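# Lift the tall tin off the low tin

## Task

Remove the tall tin from where it stands on top of the low tin and set it down on the table, without dropping it, throwing it or letting either tin slip; it must stay on the table after the robot lets go.

## Robot and tools

Robot: two arms side by side, left_arm and right_arm. Each has six joints and a sixteen-motor four-digit hand (index, middle, ring, thumb). right_arm has a right hand; left_arm has its mirror-image left hand. A camera stand sits behind them. Loose objects may occasionally get a brief push from outside.

Scene frame: origin at table-top height, halfway between the two nominal arm bases. +z is up, +x points out over the table, and left_arm is on the +y side. Image left and right do not follow these names. Calibrated bases: left_arm at (+0.054, +0.363, +0.033) m, right_arm at (-0.017, -0.367, +0.033) m. Reported hand positions, orientations (quat_wxyz) and velocities are in the scene frame and can be off by a few centimetres.

Hand point axes (right hand): +z runs along the straight fingers toward the tips. +x runs across the palm away from the thumb; on the left hand +x points toward the thumb. +y points out of the palm face, which sits at y = -0.062 m. Straight fingertips end about 0.156 m beyond the hand point in z. A rigid mast near the wrist can strike objects.

The 48-number row: one row carries both arms. Positions 1-6 are the left_arm pose offsets dx, dy, dz, rx, ry, rz. Positions 7-22 are the left hand motor goals. 23 is the left current_limit and 24 the left speed. Positions 25-48 repeat that layout for the right arm. Every value lies in [-1, 1].

Pose offsets: measured in that arm's own Hand target axes, not the scene frame. They are relative to the Hand target held when the action or move begins. 1.0 equals 0.6 m of translation or 180 degrees of rotation. rx, ry, rz together form a single rotation vector. Within one action, every row counts from the same starting pose. Sending the same offset again moves the arm further. Six zeros re-command the current Hand target.

Hand motor order in every row and result: index_abd, index_mcp, index_pip, index_dip, middle_abd, middle_mcp, middle_pip, middle_dip, ring_abd, ring_mcp, ring_pip, ring_dip, thumb_cmc, thumb_axl, thumb_mcp, thumb_ipl. These are absolute goal angles, scaled linearly between each hinge's stops. Straight values: _abd 0.00, _mcp 0.75, _pip 0.58, _dip 0.70, thumb_cmc 0.71, thumb_axl 0.68, thumb_mcp 0.23, thumb_ipl 0.17. Going toward -1 curls the fingers toward the palm, and thumb_cmc toward -1 brings the thumb round in front of the palm. A zero is a real goal. To leave a hand unchanged, resend its hand_goal, hand_current_limit and hand_speed.

current_limit: maps -1..+1 to 0..550 mA, with a floor of 11 mA. Very low values may not lift a finger. speed: sets how fast the set-point moves, as (speed+1)/2 of 8.5 rad/s. The starting values are +0.4 and -0.6. Both stay in force until you change them.

execute_actions(actions, cameras): actions is a list of actions; each action is up to 15 rows of 48 numbers at 1/30 s per row. If an action has fewer rows, its last row is held. Images come back only when actions is empty or when cameras names them. Camera names are cam_high, cam_low, cam_left_wrist and cam_right_wrist, or "all". All are 672x504.

move(target, speed, blend, blocking, cameras): drives each hand point in a straight line to the offset pose. target is one 48-number row or up to 15 rows. Every row counts from the same starting Hand targets. speed is in m/s, from 0.002 to 1, default 0.25; rotation is capped at twice that in rad/s. You may give one speed per target. blend is a corner radius in metres; 0 means stop at each target. Moves last between 0.5 s and 10 s, and the paths do not avoid obstacles. Hand numbers that change in later rows are applied on arrival. The extra "move:" line gives the outcome (done, off_target, moving, held, fault) and any limits (paced, held). blocking=false returns after about 0.5 s while the motion continues.

wait(seconds 0-10): holds the current commands. stop(): brakes a running move. zoom_image(camera, region [x0,y0,x1,y1]): crops the latest image, at most 504x504 px. clear_fault(arm): releases an arm stopped by a torque fault. read_manual(section): returns licence texts only. finished_scene(scene 1-3): ends the scene for good.

Controller behaviour: each step, the commanded pose is clipped to within 70 mm and 16 degrees of the measured pose. The hand point often stops short of its target. Resend the target, or add the missing distance as an offset. Avoid paths that sweep close past an arm's own base. A clearance check blocks motions that bring the arms close together, but fingers are exempt. Contact between the arms can fail the scene.

Reading results: hand_goal lists the goals as written; hand_measured lists the actual positions. hand_current_ma is positive when pushing toward -1. hand_state shows moving, goal, blocked or overload. A motor that stays at or above 495 mA for 5 s shuts down for 10 s. Joint torque limits (N m): waist 44.6, shoulder 45, elbow 33.4, forearm roll 16.8, wrist pitch 10.5, wrist roll 11.5. A held load counts toward these. Exceeding a limit causes a TORQUE FAULT, which needs clear_fault. A MOTOR HOT line appears at 65 °C, and at 80 °C the arm is braked for 30-60 s.

Things to avoid:
- fast or forceful contact with the tins or the table;
- targets set far past a contact point;
- loose grasps that let the tall tin slip, and releasing a tin while it is still moving;
- knocking the low tin over;
- leaving anything off the table.

Lower the tin slowly until it rests on the table, then open the hand and back away.

Each tool is called after "Emit:" as name([rows], argument=value, ...), one row to a line, values as JSON.

## Session

Emit:
execute_actions(actions=[])

Scene clock: 0.00 s.
left_arm: end_effector_position=(+0.5350, +0.1180, +0.1663) hand_goal=(+0.000, +0.754, +0.576, +0.696, +0.000, +0.754, +0.576, +0.696, +0.000, +0.754, +0.576, +0.696, +0.714, +0.678, +0.226, +0.168) hand_measured=(+0.000, +0.754, +0.576, +0.696, +0.000, +0.754, +0.576, +0.696, +0.000, +0.754, +0.576, +0.696, +0.714, +0.678, +0.226, +0.168) hand_current_ma=(+0, +0, +0, +0, +0, +0, +0, +0, +0, +0, +0, +0, +0, +0, +0, +0) hand_state=(goal, goal, goal, goal, goal, goal, goal, goal, goal, goal, goal, goal, goal, goal, goal, goal) hand_current_limit=0.40 hand_speed=-0.60 end_effector_quat_wxyz=(+0.198, +0.963, -0.028, +0.181) | right_arm: end_effector_position=(+0.8091, +0.0681, +0.2328) hand_goal=(+0.000, +0.754, +0.576, +0.696, +0.000, +0.754, +0.576, +0.696, +0.000, +0.754, +0.576, +0.696, +0.714, +0.678, +0.226, +0.168) hand_measured=(+0.000, +0.754, +0.576, +0.696, +0.000, +0.754, +0.576, +0.696, +0.000, +0.754, +0.576, +0.696, +0.714, +0.678, +0.226, +0.168) hand_current_ma=(+0, +0, +0, +0, +0, +0, +0, +0, +0, +0, +0, +0, +0, +0, +0, +0) hand_state=(goal, goal, goal, goal, goal, goal, goal, goal, goal, goal, goal, goal, goal, goal, goal, goal) hand_current_limit=0.40 hand_speed=-0.60 end_effector_quat_wxyz=(-0.033, +0.794, +0.530, +0.296)
Joint positions: left_arm=[-0.156 -0.577 -0.677 0.775 0.468 2.206] | right_arm=[0.556 -1.145 -2.027 0.287 -0.294 2.268]
Joint velocities: within noise
Joint torques (N m): no reading
Motor temperatures (°C): left_arm=[26 26 26 27 31 31] | right_arm=[26 28 27 29 28 30]
Hand target: left_arm +0.5350, +0.1180, +0.1663; +0.198, +0.963, -0.028, +0.181 | right_arm +0.8091, +0.0681, +0.2328; -0.033, +0.794, +0.530, +0.296

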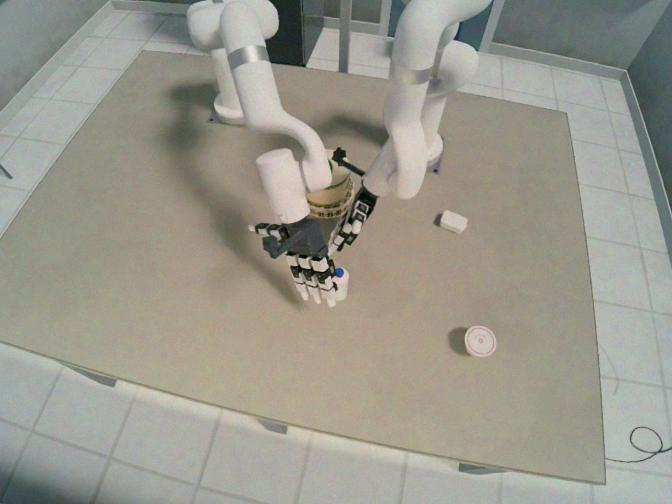

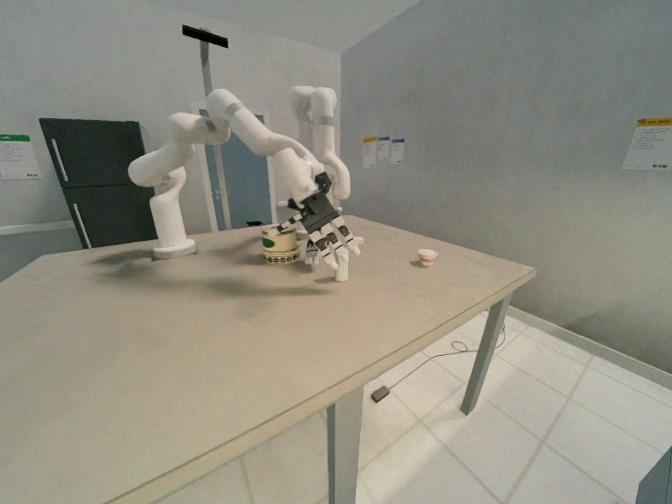

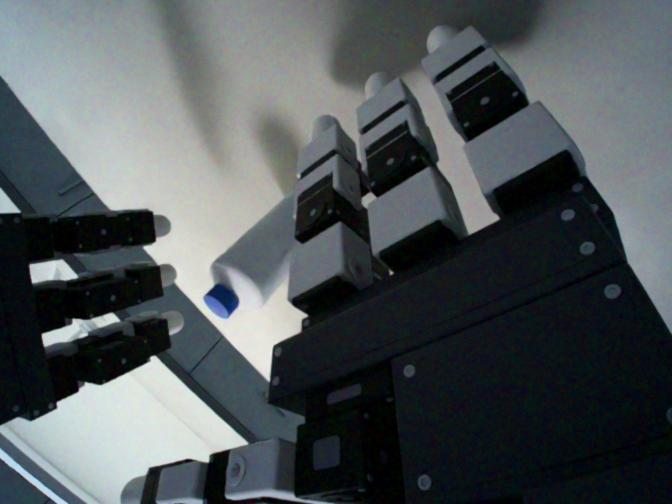

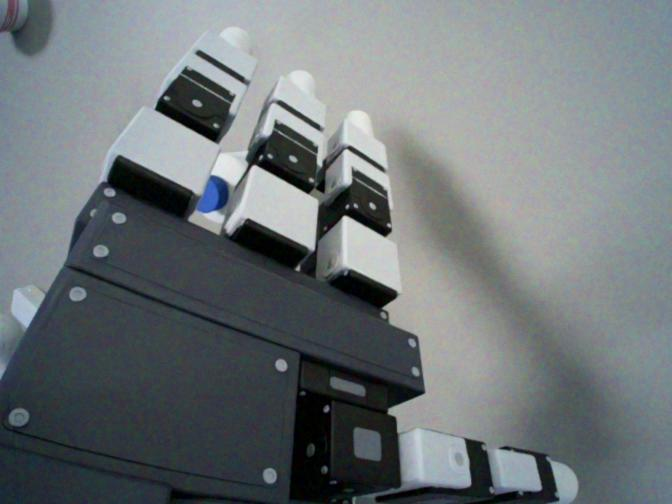

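Emit:
zoom_image(camera="cam_high", region=[240, 120, 440, 320])

Emit:
zoom_image(camera="cam_low", region=[230, 180, 400, 300])

Scaled by 2.520 from the camera's 672x504 image, which has a finer 960x720 frame.

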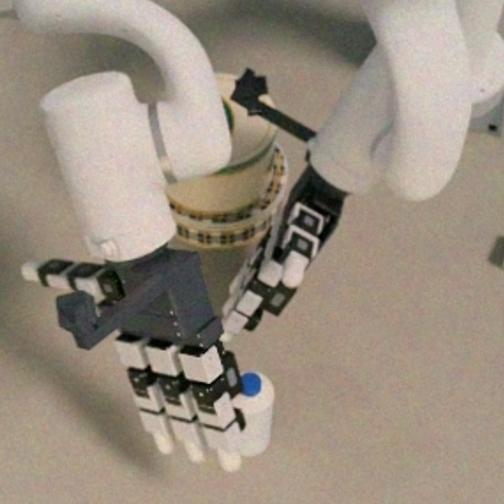

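Scaled by 2.965 from the camera's 672x504 image, which has a finer 960x720 frame.

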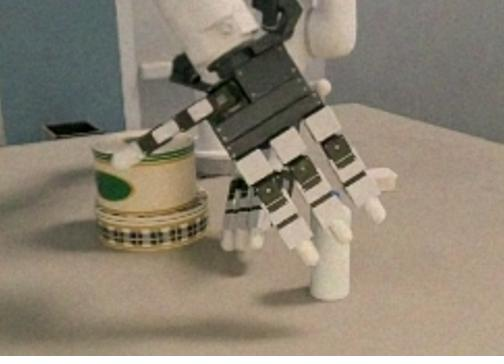

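Emit:
move([
  [0,0,0,0,0,0,0,0.754,0.576,0.696,0,0.754,0.576,0.696,0,0.754,0.576,0.696,0.714,0.678,0.226,0.168,0.4,-0.6,0.101,0.0522,-0.1646,0,0,0,0,0.754,0.576,0.696,0,0.754,0.576,0.696,0,0.754,0.576,0.696,0.714,0.678,0.226,0.168,0.4,-0.6],
  [0,0,0,0,0,0,0,0.754,0.576,0.696,0,0.754,0.576,0.696,0,0.754,0.576,0.696,0.714,0.678,0.226,0.168,0.4,-0.6,-0.4623,0.1537,-0.5997,0,0,0,0,0.754,0.576,0.696,0,0.754,0.576,0.696,0,0.754,0.576,0.696,0.714,0.678,0.226,0.168,0.4,-0.6],
], blend=0.03, cameras=["all"])

Scene clock: 6.53 s.
left_arm: end_effector_position=(+0.5350, +0.1180, +0.1663) hand_goal=(+0.000, +0.754, +0.576, +0.696, +0.000, +0.754, +0.576, +0.696, +0.000, +0.754, +0.576, +0.696, +0.714, +0.678, +0.226, +0.168) hand_measured=(+0.000, +0.754, +0.576, +0.696, +0.000, +0.754, +0.576, +0.696, +0.000, +0.754, +0.576, +0.696, +0.714, +0.678, +0.224, +0.168) hand_current_ma=(+0, +0, +0, +0, +0, +0, +0, +0, +0, +0, +0, +0, +0, +0, +0, +0) hand_state=(goal, goal, goal, goal, goal, goal, goal, goal, goal, goal, goal, goal, goal, goal, goal, goal) hand_current_limit=0.40 hand_speed=-0.60 end_effector_quat_wxyz=(+0.198, +0.963, -0.028, +0.181) | right_arm: end_effector_position=(+0.6592, -0.3318, +0.4132) hand_goal=(+0.000, +0.754, +0.576, +0.696, +0.000, +0.754, +0.576, +0.696, +0.000, +0.754, +0.576, +0.696, +0.714, +0.678, +0.226, +0.168) hand_measured=(+0.000, +0.754, +0.576, +0.696, +0.000, +0.754, +0.576, +0.696, +0.000, +0.754, +0.576, +0.696, +0.714, +0.678, +0.224, +0.168) hand_current_ma=(+0, +0, +0, +0, +0, +0, +0, +0, +0, +0, +0, +0, +0, +0, -1, +0) hand_state=(goal, goal, goal, goal, goal, goal, goal, goal, goal, goal, goal, goal, goal, goal, goal, goal) hand_current_limit=0.40 hand_speed=-0.60 end_effector_quat_wxyz=(-0.033, +0.794, +0.530, +0.296)
Joint positions: left_arm=[-0.156 -0.577 -0.677 0.775 0.468 2.206] | right_arm=[0.022 -0.268 -1.067 0.904 -0.472 1.229]
Joint torques (N m): left_arm=[-0.69 22.96 -12.47 0.18 0.43 -0.03] | right_arm=[-8.16 70.96 -11.49 3.64 -1.36 -0.85]
Hand target: left_arm +0.5350, +0.1180, +0.1663; +0.198, +0.963, -0.028, +0.181 | right_arm +0.6592, -0.3318, +0.4132; -0.033, +0.794, +0.530, +0.296
Off the commanded pose: left_arm 0.000 m, 0 deg | right_arm 0.000 m, 0 deg.
move: done
camera_calibration:
cam_right_wrist: T_world_to_cam=[[0.312461, -0.916885, -0.248376, -0.369971], [-0.889462, -0.37419, 0.262372, 0.297558], [-0.333505, 0.13894, -0.932454, 0.773322], [0, 0, 0, 1]] pos_world=[0.638174, -0.335324, 0.551125]

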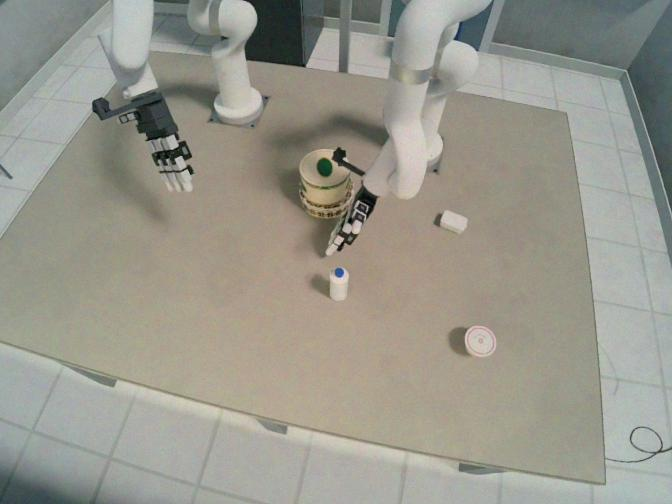

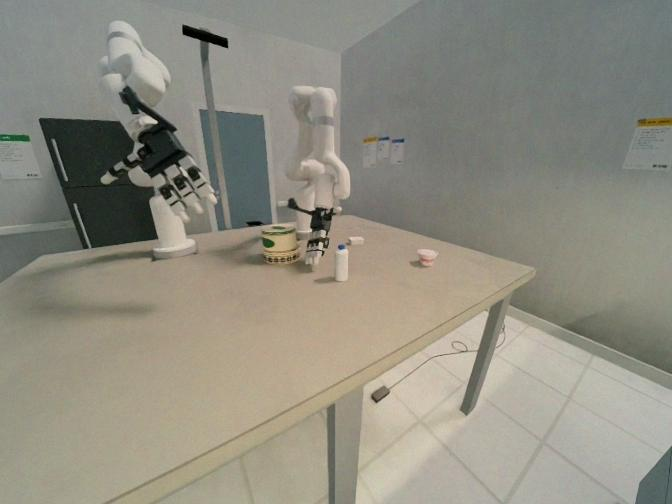

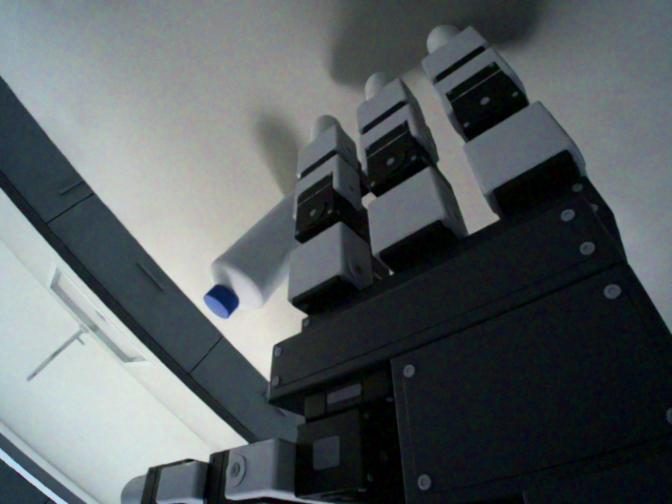

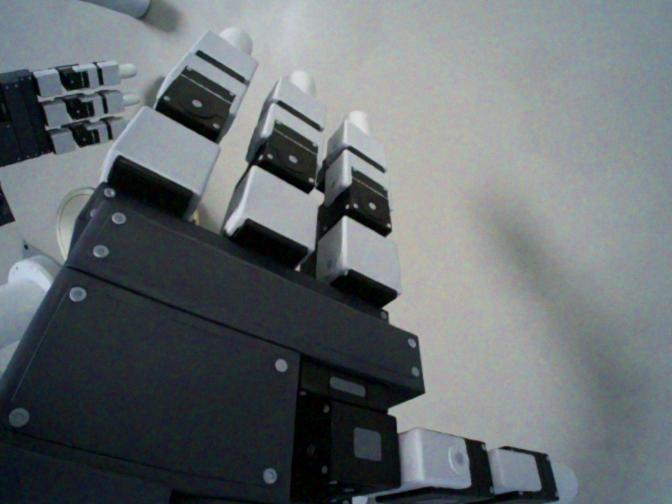

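Emit:
zoom_image(camera="cam_high", region=[280, 130, 380, 230])

Emit:
zoom_image(camera="cam_low", region=[240, 200, 340, 275])

Scaled by 5.040 from the camera's 672x504 image, which has a finer 960x720 frame.

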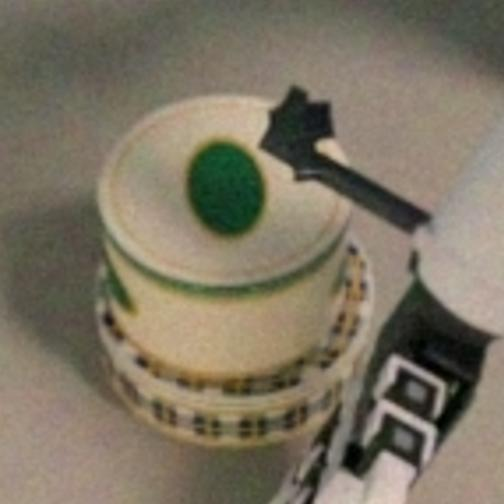

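Scaled by 5.040 from the camera's 672x504 image, which has a finer 960x720 frame.

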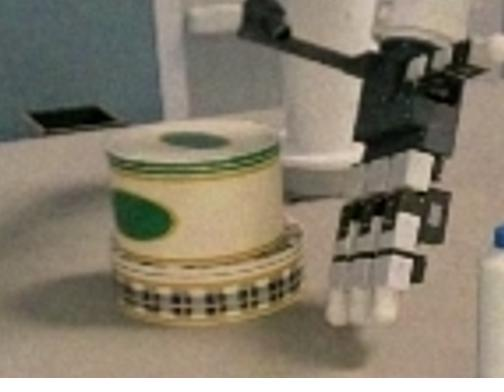

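Emit:
move([
  [0.0719,0.0742,-0.1713,0,0,0,0,0.754,0.576,0.696,0,0.754,0.576,0.696,0,0.754,0.576,0.696,0.714,0.678,0.226,0.168,0.4,-0.6,0,0,0,0.2152,0.2146,0.5710,0,0.548,0.066,0.333,0,0.548,0.066,0.333,0,0.754,0.576,0.696,-0.657,0.678,0.730,0.005,0.4,-0.6],
  [0.0659,-0.4669,-0.6031,0,0,0,0,0.754,0.576,0.696,0,0.754,0.576,0.696,0,0.754,0.576,0.696,0.714,0.678,0.226,0.168,0.4,-0.6,0,0,0,0.2152,0.2146,0.5710,0,0.548,0.066,0.333,0,0.548,0.066,0.333,0,0.754,0.576,0.696,-0.657,0.678,0.730,0.005,0.4,-0.6],
], blend=0.03, cameras=["all"])

Scene clock: 17.73 s.
left_arm: end_effector_position=(+0.4849, +0.5182, +0.3862) hand_goal=(+0.000, +0.754, +0.576, +0.696, +0.000, +0.754, +0.576, +0.696, +0.000, +0.754, +0.576, +0.696, +0.714, +0.678, +0.226, +0.168) hand_measured=(+0.000, +0.756, +0.576, +0.696, +0.000, +0.756, +0.576, +0.696, +0.000, +0.756, +0.576, +0.696, +0.718, +0.678, +0.224, +0.168) hand_current_ma=(+0, +0, +0, +0, +0, +0, +0, +0, +0, +0, +0, +0, +1, +0, +0, +0) hand_state=(goal, goal, goal, goal, goal, goal, goal, goal, goal, goal, goal, goal, goal, goal, goal, goal) hand_current_limit=0.40 hand_speed=-0.60 end_effector_quat_wxyz=(+0.198, +0.963, -0.028, +0.181) | right_arm: end_effector_position=(+0.6592, -0.3318, +0.4132) hand_goal=(+0.000, +0.548, +0.066, +0.334, +0.000, +0.548, +0.066, +0.334, +0.000, +0.754, +0.576, +0.696, -0.656, +0.678, +0.730, +0.006) hand_measured=(+0.000, +0.542, +0.068, +0.336, +0.000, +0.540, +0.068, +0.338, +0.000, +0.746, +0.576, +0.696, -0.652, +0.678, +0.722, +0.008) hand_current_ma=(+0, -6, +0, +1, +0, -6, +1, +2, +0, -8, +0, +0, +2, +0, -10, +1) hand_state=(goal, goal, goal, goal, goal, goal, goal, goal, goal, goal, goal, goal, goal, goal, goal, goal) hand_current_limit=0.40 hand_speed=-0.60 end_effector_quat_wxyz=(-0.613, +0.723, -0.242, +0.205)
Joint positions: left_arm=[0.791 -0.231 -0.898 2.381 0.848 1.371] | right_arm=[-0.24 -0.5 -1.259 1.755 -1.175 2.326]
Joint torques (N m): left_arm=[4.17 3.53 -27.9 0.75 1.75 1.34] | right_arm=[-11.23 28.15 -10.84 3.94 -2.74 0.82]
Hand target: left_arm +0.4850, +0.5182, +0.3862; +0.198, +0.963, -0.028, +0.181 | right_arm +0.6592, -0.3318, +0.4132; -0.613, +0.723, -0.242, +0.205
Off the commanded pose: left_arm 0.000 m, 0 deg | right_arm 0.000 m, 0 deg.
move: done; blend cut to 0 m at target 1
camera_calibration:
cam_left_wrist: T_world_to_cam=[[-0.648562, 0.583003, -0.489361, 0.163316], [0.234187, 0.764566, 0.600496, -0.786923], [0.72424, 0.274857, -0.6324, -0.123621], [0, 0, 0, 1]] pos_world=[0.379738, 0.540419, 0.474286]
cam_right_wrist: T_world_to_cam=[[-0.693307, 0.404849, -0.596174, 0.875326], [-0.713183, -0.266741, 0.648243, 0.0574806], [0.103416, 0.874612, 0.473665, 0.148435], [0, 0, 0, 1]] pos_world=[0.632513, -0.468866, 0.414276]

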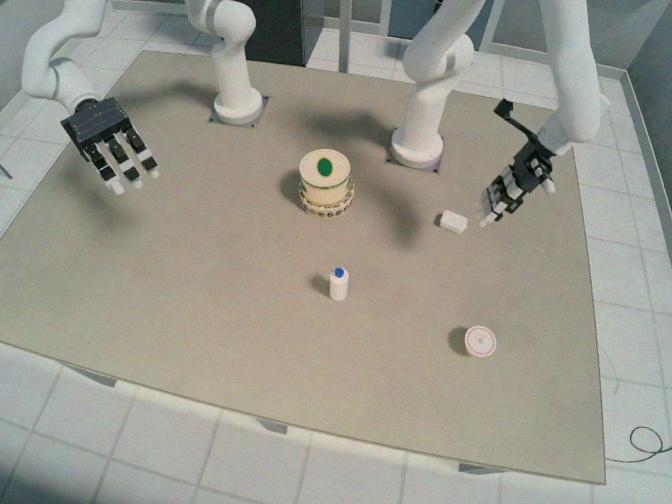

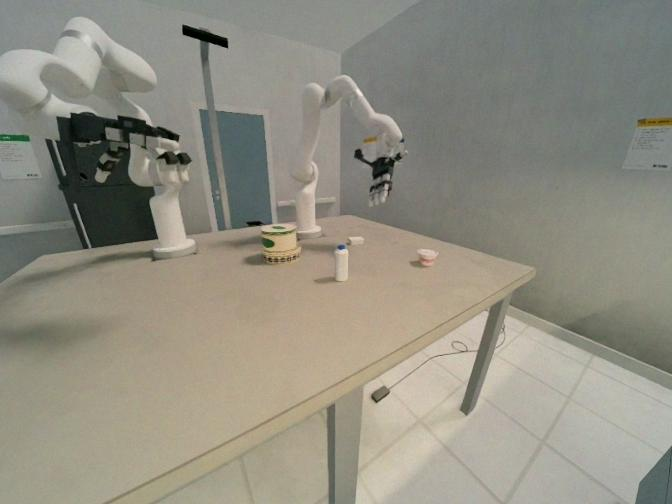

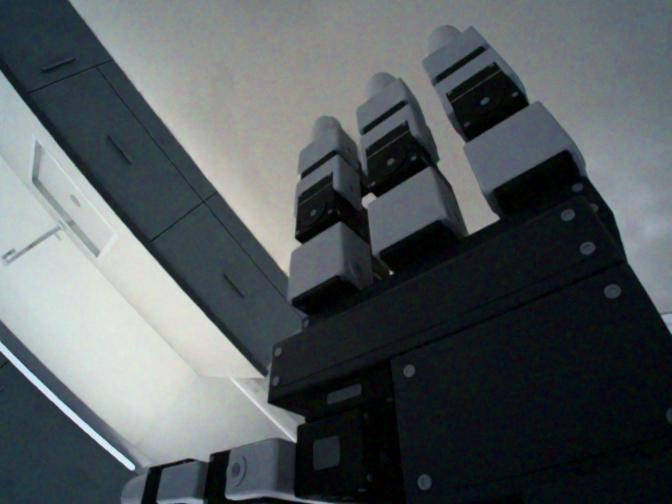

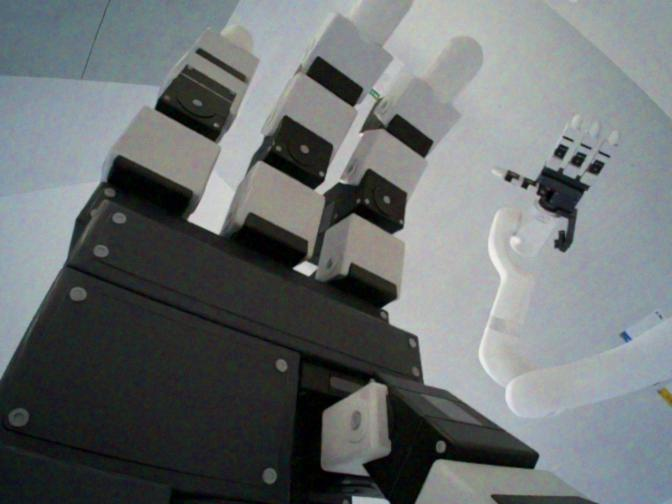

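Emit:
zoom_image(camera="cam_high", region=[460, 90, 600, 240])

Emit:
zoom_image(camera="cam_high", region=[50, 80, 190, 220])

Emit:
zoom_image(camera="cam_high", region=[280, 130, 380, 230])

Emit:
zoom_image(camera="cam_low", region=[230, 200, 330, 275])

Scaled by 3.360 from the camera's 672x504 image, which has a finer 960x720 frame.

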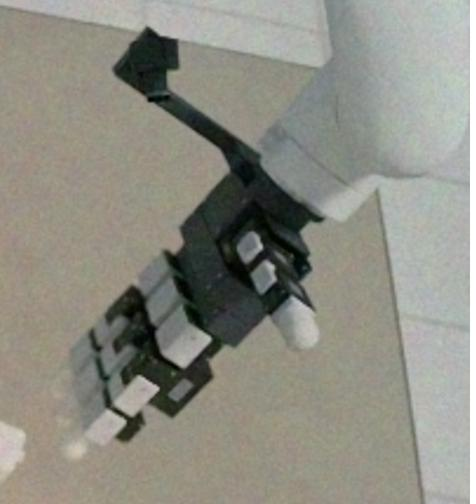

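Scaled by 3.600 from the camera's 672x504 image, which has a finer 960x720 frame.

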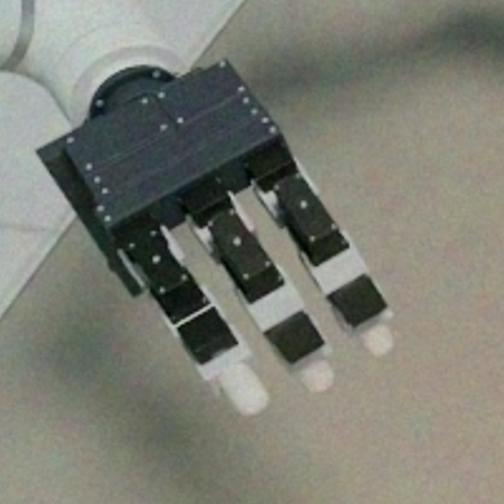

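Scaled by 5.040 from the camera's 672x504 image, which has a finer 960x720 frame.

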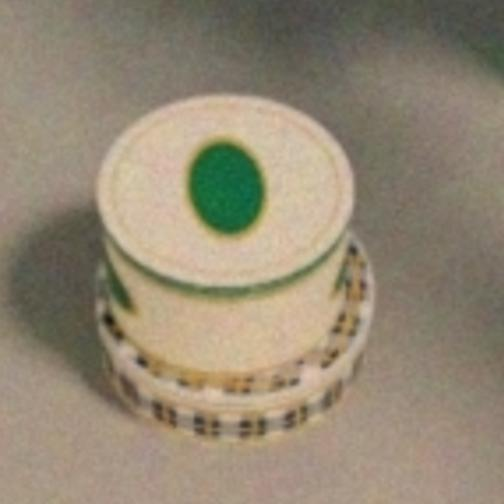

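Scaled by 5.040 from the camera's 672x504 image, which has a finer 960x720 frame.

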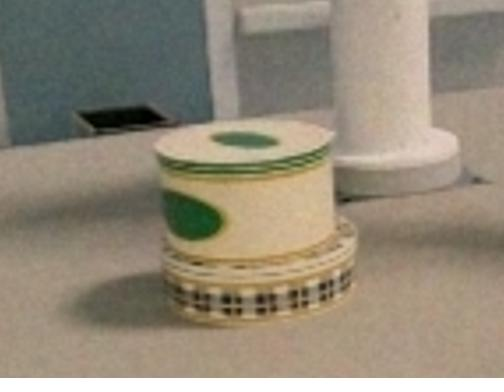

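Emit:
zoom_image(camera="cam_low", region=[345, 140, 420, 215])

Emit:
zoom_image(camera="cam_low", region=[60, 100, 200, 200])

Scaled by 6.720 from the camera's 672x504 image, which has a finer 960x720 frame.

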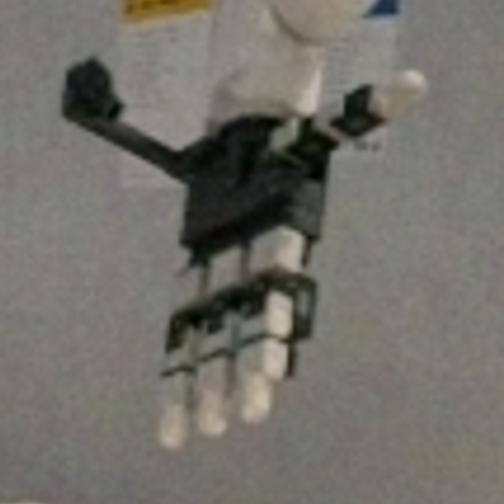

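Scaled by 3.600 from the camera's 672x504 image, which has a finer 960x720 frame.

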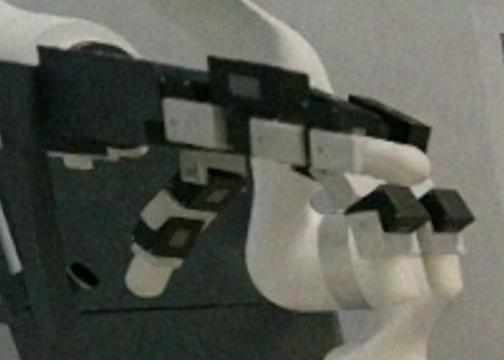

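Emit:
move(target=[0,0,0,0,0,0,0,0.754,0.576,0.696,0,0.754,0.576,0.696,0,0.754,0.576,0.696,0.714,0.678,0.226,0.168,0.4,-0.6,-0.7747,0.1347,0.3402,0,0,0,0.2,0.548,0.066,0.333,0.2,0.548,0.066,0.333,0,0.754,0.576,0.696,-0.571,0.678,0.730,0.005,0.4,-0.6], cameras=["all"])

Scene clock: 25.77 s.
left_arm: end_effector_position=(+0.4850, +0.5182, +0.3862) hand_goal=(+0.000, +0.754, +0.576, +0.696, +0.000, +0.754, +0.576, +0.696, +0.000, +0.754, +0.576, +0.696, +0.714, +0.678, +0.226, +0.168) hand_measured=(+0.000, +0.756, +0.576, +0.696, +0.000, +0.756, +0.576, +0.696, +0.000, +0.756, +0.576, +0.696, +0.718, +0.678, +0.224, +0.168) hand_current_ma=(+0, +0, +0, +0, +0, +0, +0, +0, +0, +0, +0, +0, +1, +0, +0, +0) hand_state=(goal, goal, goal, goal, goal, goal, goal, goal, goal, goal, goal, goal, goal, goal, goal, goal) hand_current_limit=0.40 hand_speed=-0.60 end_effector_quat_wxyz=(+0.198, +0.963, -0.028, +0.181) | right_arm: end_effector_position=(+0.4011, +0.0981, +0.2999) hand_goal=(+0.200, +0.548, +0.066, +0.334, +0.200, +0.548, +0.066, +0.334, +0.000, +0.754, +0.576, +0.696, -0.570, +0.678, +0.730, +0.006) hand_measured=(+0.198, +0.540, +0.066, +0.336, +0.198, +0.540, +0.066, +0.336, +0.000, +0.744, +0.576, +0.696, -0.570, +0.678, +0.722, +0.008) hand_current_ma=(-1, -8, +0, +1, -1, -8, +0, +2, +0, -9, +0, +0, +0, +0, -8, +1) hand_state=(goal, goal, goal, goal, goal, goal, goal, goal, goal, goal, goal, goal, goal, goal, goal, goal) hand_current_limit=0.40 hand_speed=-0.60 end_effector_quat_wxyz=(-0.613, +0.723, -0.242, +0.205)
Joint positions: left_arm=[0.791 -0.231 -0.898 2.381 0.848 1.371] | right_arm=[0.746 -0.349 -0.717 2.935 -1.046 1.645]
Joint torques (N m): left_arm=[6.36 3.96 -27.27 -2.27 -1.27 -1.22] | right_arm=[9.17 18.94 -34.42 2.59 -3.39 -0.63]
Hand target: left_arm +0.4850, +0.5182, +0.3862; +0.198, +0.963, -0.028, +0.181 | right_arm +0.4011, +0.0981, +0.2999; -0.613, +0.723, -0.242, +0.205
Off the commanded pose: left_arm 0.000 m, 0 deg | right_arm 0.000 m, 0 deg.
move: done
camera_calibration:
cam_left_wrist: T_world_to_cam=[[-0.64862, 0.582937, -0.489364, 0.163374], [0.234089, 0.764583, 0.600512, -0.786903], [0.72422, 0.274949, -0.632383, -0.123671], [0, 0, 0, 1]] pos_world=[0.379739, 0.540419, 0.474286]
cam_right_wrist: T_world_to_cam=[[-0.693301, 0.404909, -0.59614, 0.454792], [-0.713175, -0.266679, 0.648277, 0.061651], [0.103515, 0.874603, 0.47366, -0.147202], [0, 0, 0, 1]] pos_world=[0.374513, -0.0389654, 0.300877]

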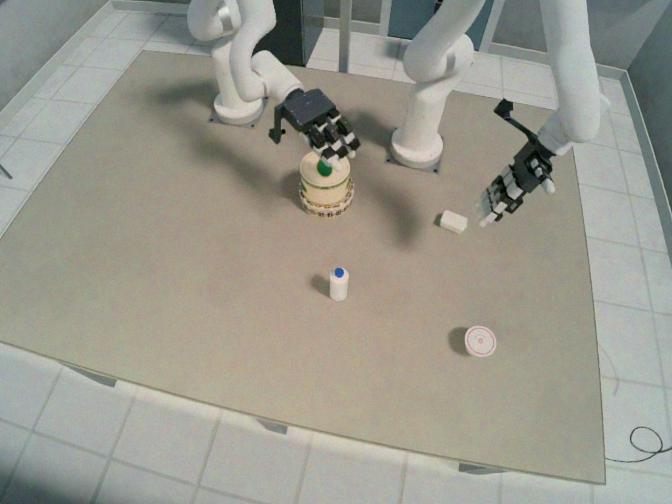

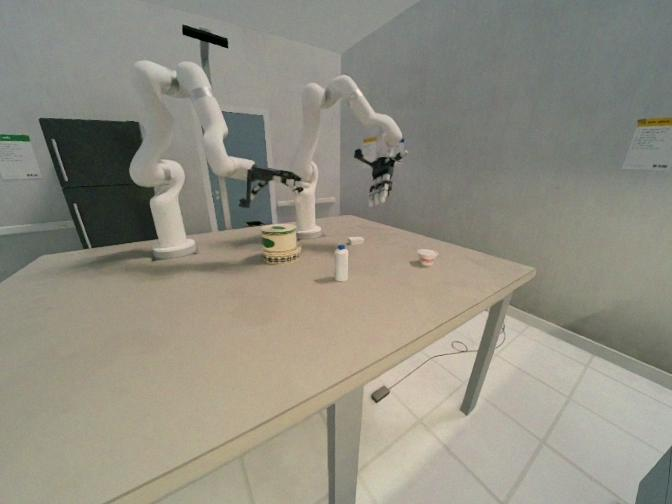

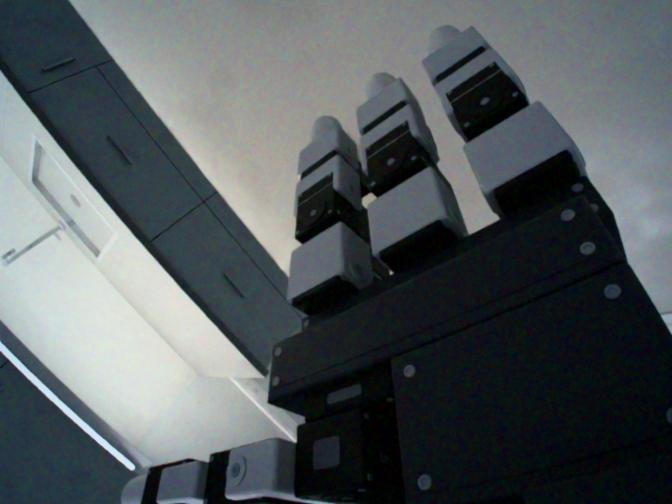

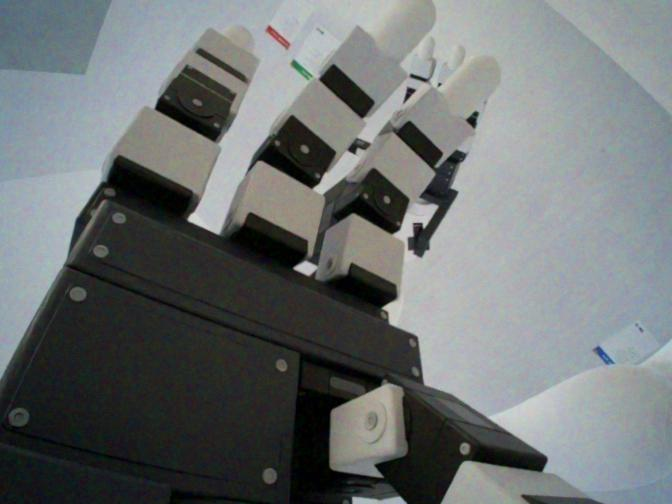

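Emit:
zoom_image(camera="cam_high", region=[260, 80, 380, 230])

Emit:
zoom_image(camera="cam_low", region=[225, 150, 325, 275])

Scaled by 3.360 from the camera's 672x504 image, which has a finer 960x720 frame.

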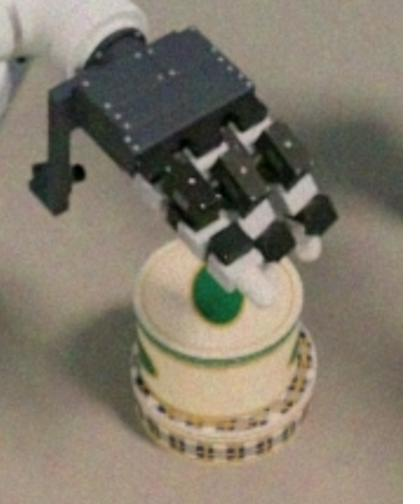

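Scaled by 4.032 from the camera's 672x504 image, which has a finer 960x720 frame.

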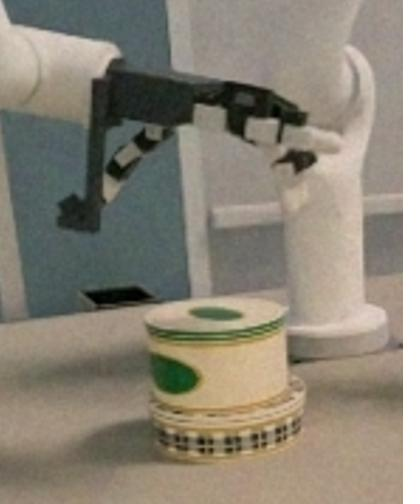

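Emit:
move(target=[0,0,0,0,0,0,0,0.754,0.576,0.696,0,0.754,0.576,0.696,0,0.754,0.576,0.696,0.714,0.678,0.226,0.168,0.4,-0.6,0.0047,0.1289,0.0375,0,0,0,0.2,0.548,0.066,0.333,0.2,0.548,0.066,0.333,0,0.754,0.576,0.696,-0.571,0.678,0.730,0.005,0.4,-0.6], cameras=["all"])

Emit:
zoom_image(camera="cam_high", region=[260, 90, 380, 230])

Emit:
zoom_image(camera="cam_low", region=[225, 170, 325, 275])

Scene clock: 28.03 s.
left_arm: end_effector_position=(+0.4850, +0.5182, +0.3862) hand_goal=(+0.000, +0.754, +0.576, +0.696, +0.000, +0.754, +0.576, +0.696, +0.000, +0.754, +0.576, +0.696, +0.714, +0.678, +0.226, +0.168) hand_measured=(+0.000, +0.756, +0.576, +0.696, +0.000, +0.756, +0.576, +0.696, +0.000, +0.756, +0.576, +0.696, +0.718, +0.678, +0.224, +0.168) hand_current_ma=(+0, +0, +0, +0, +0, +0, +0, +0, +0, +0, +0, +0, +1, +0, +0, +0) hand_state=(goal, goal, goal, goal, goal, goal, goal, goal, goal, goal, goal, goal, goal, goal, goal, goal) hand_current_limit=0.40 hand_speed=-0.60 end_effector_quat_wxyz=(+0.198, +0.963, -0.028, +0.181) | right_arm: end_effector_position=(+0.4092, +0.1040, +0.2199) hand_goal=(+0.200, +0.548, +0.066, +0.334, +0.200, +0.548, +0.066, +0.334, +0.000, +0.754, +0.576, +0.696, -0.570, +0.678, +0.730, +0.006) hand_measured=(+0.198, +0.540, +0.066, +0.336, +0.198, +0.540, +0.066, +0.336, +0.000, +0.744, +0.576, +0.696, -0.570, +0.678, +0.722, +0.008) hand_current_ma=(-1, -8, +0, +1, -1, -8, +0, +2, +0, -10, +0, +0, +0, +0, -8, +1) hand_state=(goal, goal, goal, goal, goal, goal, goal, goal, goal, goal, goal, goal, goal, goal, goal, goal) hand_current_limit=0.40 hand_speed=-0.60 end_effector_quat_wxyz=(-0.613, +0.723, -0.242, +0.205)
Joint positions: left_arm=[0.791 -0.231 -0.898 2.381 0.848 1.371] | right_arm=[0.744 -0.556 -0.753 2.948 -1.213 1.609]
Joint torques (N m): left_arm=[3.03 4.69 -27.28 -2.52 -1.19 -1.27] | right_arm=[-6.43 23.93 -30.58 2.44 -3.36 -0.71]
Hand target: left_arm +0.4850, +0.5182, +0.3862; +0.198, +0.963, -0.028, +0.181 | right_arm +0.4091, +0.1040, +0.2199; -0.613, +0.723, -0.242, +0.205
Off the commanded pose: left_arm 0.000 m, 0 deg | right_arm 0.000 m, 0 deg.
move: done
camera_calibration:
cam_left_wrist: T_world_to_cam=[[-0.64862, 0.582937, -0.489364, 0.163374], [0.234089, 0.764583, 0.600512, -0.786903], [0.72422, 0.274949, -0.632383, -0.123671], [0, 0, 0, 1]] pos_world=[0.379739, 0.540419, 0.474286]
cam_right_wrist: T_world_to_cam=[[-0.69333, 0.404889, -0.596119, 0.410324], [-0.713162, -0.266815, 0.648236, 0.120727], [0.103411, 0.874571, 0.473742, -0.115323], [0, 0, 0, 1]] pos_world=[0.382513, -0.0330661, 0.220976]

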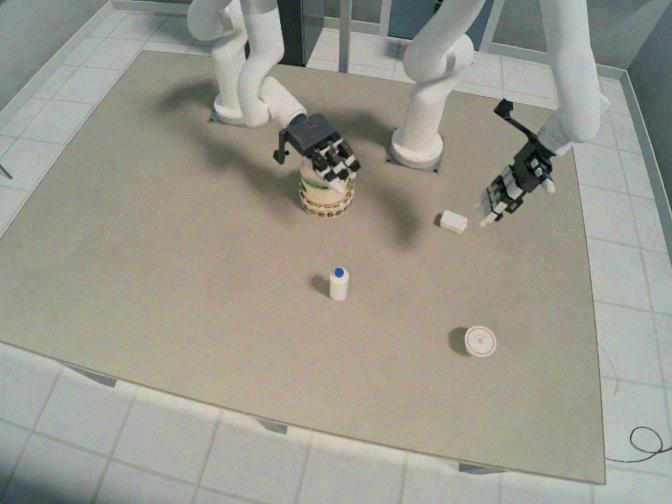

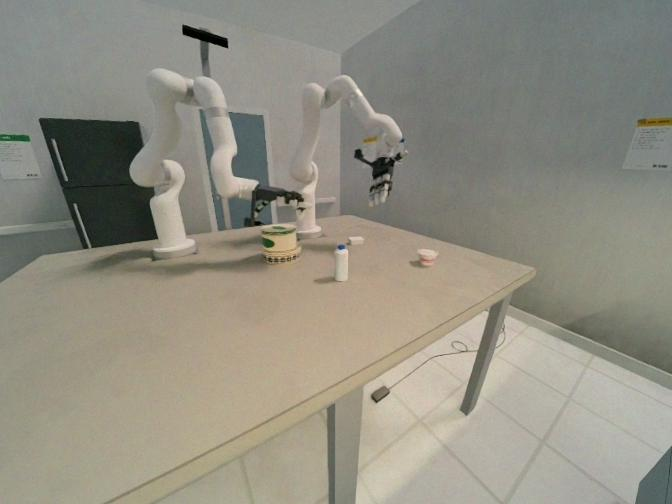

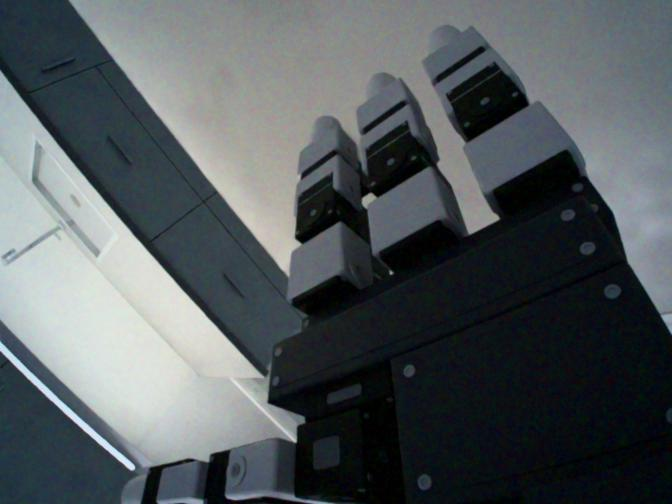

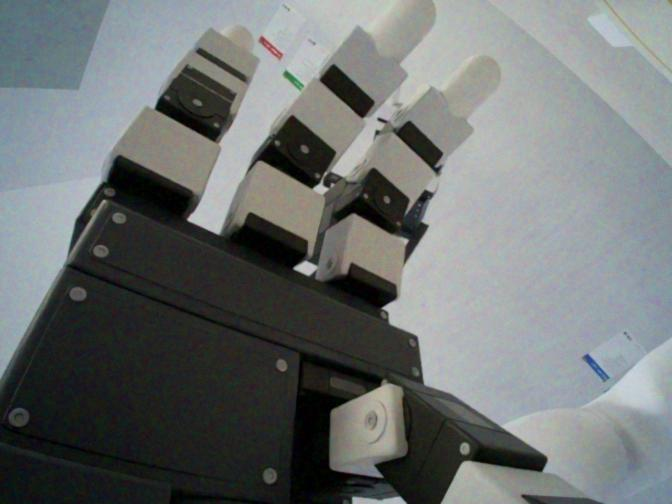

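Scaled by 3.600 from the camera's 672x504 image, which has a finer 960x720 frame.

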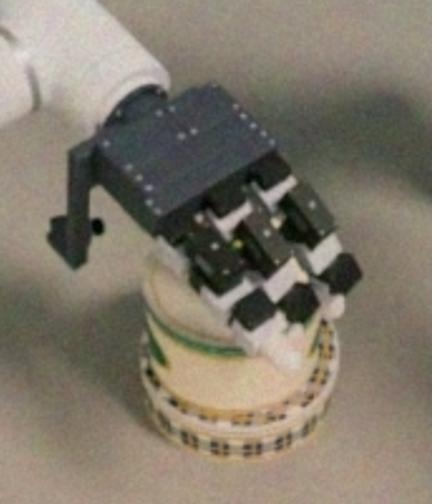

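Scaled by 4.800 from the camera's 672x504 image, which has a finer 960x720 frame.

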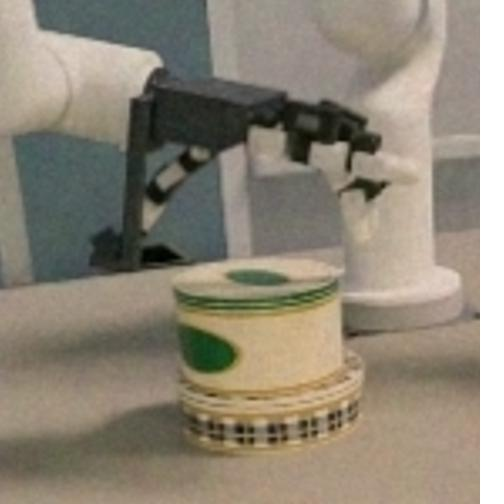

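Emit:
move(target=[0,0,0,0,0,0,0,0.754,0.576,0.696,0,0.754,0.576,0.696,0,0.754,0.576,0.696,0.714,0.678,0.226,0.168,0.4,-0.6,0.0037,0.056,0.0185,0,0,0,0.2,0.548,0.066,0.333,0.2,0.548,0.066,0.333,0,0.754,0.576,0.696,-0.571,0.678,0.730,0.005,0.4,-0.6], cameras=["cam_high","cam_low","cam_right_wrist"], speed=0.1)

Emit:
zoom_image(camera="cam_high", region=[260, 90, 380, 230])

Emit:
zoom_image(camera="cam_low", region=[235, 190, 325, 275])

Scene clock: 30.67 s.
left_arm: end_effector_position=(+0.4850, +0.5182, +0.3862) hand_goal=(+0.000, +0.754, +0.576, +0.696, +0.000, +0.754, +0.576, +0.696, +0.000, +0.754, +0.576, +0.696, +0.714, +0.678, +0.226, +0.168) hand_measured=(+0.000, +0.756, +0.576, +0.696, +0.000, +0.756, +0.576, +0.696, +0.000, +0.756, +0.576, +0.696, +0.718, +0.678, +0.224, +0.168) hand_current_ma=(+0, +0, +0, +0, +0, +0, +0, +0, +0, +0, +0, +0, +1, +0, +0, +0) hand_state=(goal, goal, goal, goal, goal, goal, goal, goal, goal, goal, goal, goal, goal, goal, goal, goal) hand_current_limit=0.40 hand_speed=-0.60 end_effector_quat_wxyz=(+0.198, +0.963, -0.028, +0.181) | right_arm: end_effector_position=(+0.4142, +0.1070, +0.1850) hand_goal=(+0.200, +0.548, +0.066, +0.334, +0.200, +0.548, +0.066, +0.334, +0.000, +0.754, +0.576, +0.696, -0.570, +0.678, +0.730, +0.006) hand_measured=(+0.198, +0.540, +0.066, +0.336, +0.198, +0.540, +0.066, +0.336, +0.000, +0.744, +0.576, +0.696, -0.570, +0.678, +0.722, +0.008) hand_current_ma=(-1, -8, +0, +1, -1, -8, +0, +2, +0, -10, +0, +0, +0, +0, -8, +1) hand_state=(goal, goal, goal, goal, goal, goal, goal, goal, goal, goal, goal, goal, goal, goal, goal, goal) hand_current_limit=0.40 hand_speed=-0.60 end_effector_quat_wxyz=(-0.613, +0.723, -0.242, +0.205)
Joint positions: left_arm=[0.791 -0.231 -0.898 2.381 0.848 1.371] | right_arm=[0.741 -0.652 -0.786 2.949 -1.275 1.596]
Joint torques (N m): left_arm=[5.2 3.33 -27.62 -2.71 -1.11 -1.13] | right_arm=[-10.71 25.69 -28.96 2.65 -3.42 -0.71]
Hand target: left_arm +0.4850, +0.5182, +0.3862; +0.198, +0.963, -0.028, +0.181 | right_arm +0.4142, +0.1070, +0.1849; -0.613, +0.723, -0.242, +0.205
Off the commanded pose: left_arm 0.000 m, 0 deg | right_arm 0.000 m, 0 deg.
move: done
camera_calibration:
cam_right_wrist: T_world_to_cam=[[-0.693337, 0.404838, -0.596147, 0.391718], [-0.713155, -0.266758, 0.648267, 0.147774], [0.103416, 0.874612, 0.473665, -0.10187], [0, 0, 0, 1]] pos_world=[0.387514, -0.0300657, 0.185976]
Images, in order (width x height): cam_high 672x504, cam_low 672x504, cam_right_wrist 672x504.

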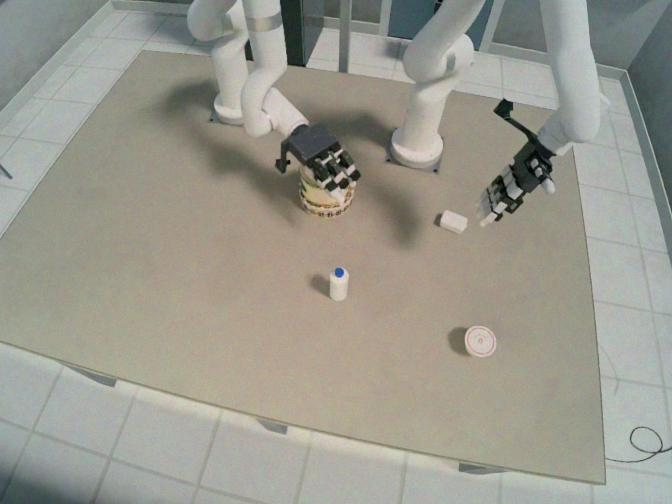

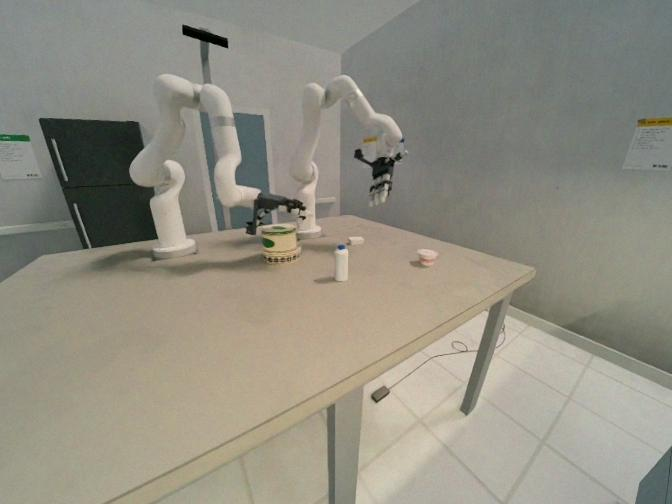

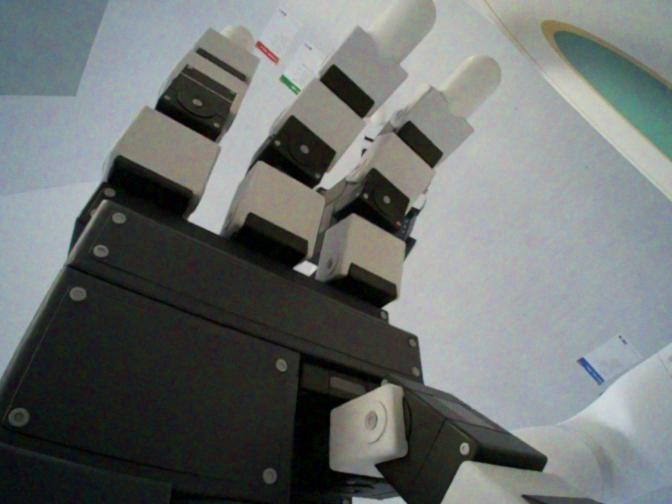

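Scaled by 3.600 from the camera's 672x504 image, which has a finer 960x720 frame.

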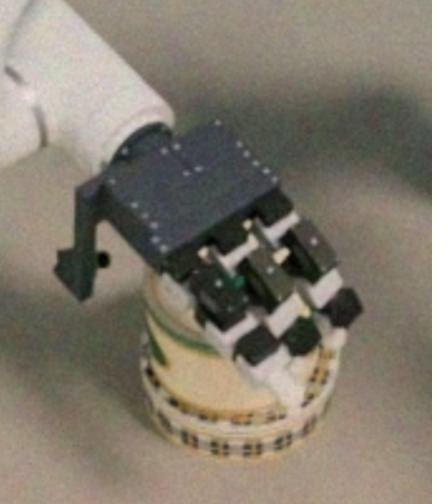

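Scaled by 5.600 from the camera's 672x504 image, which has a finer 960x720 frame.

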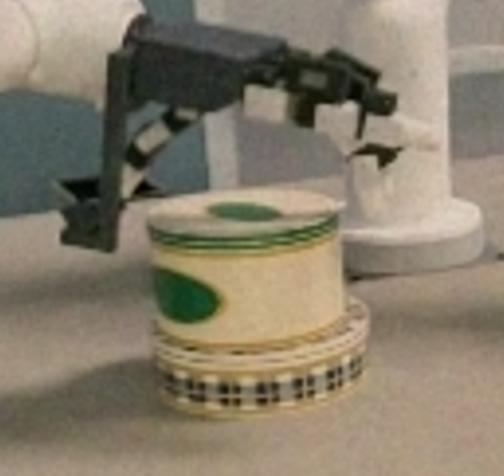

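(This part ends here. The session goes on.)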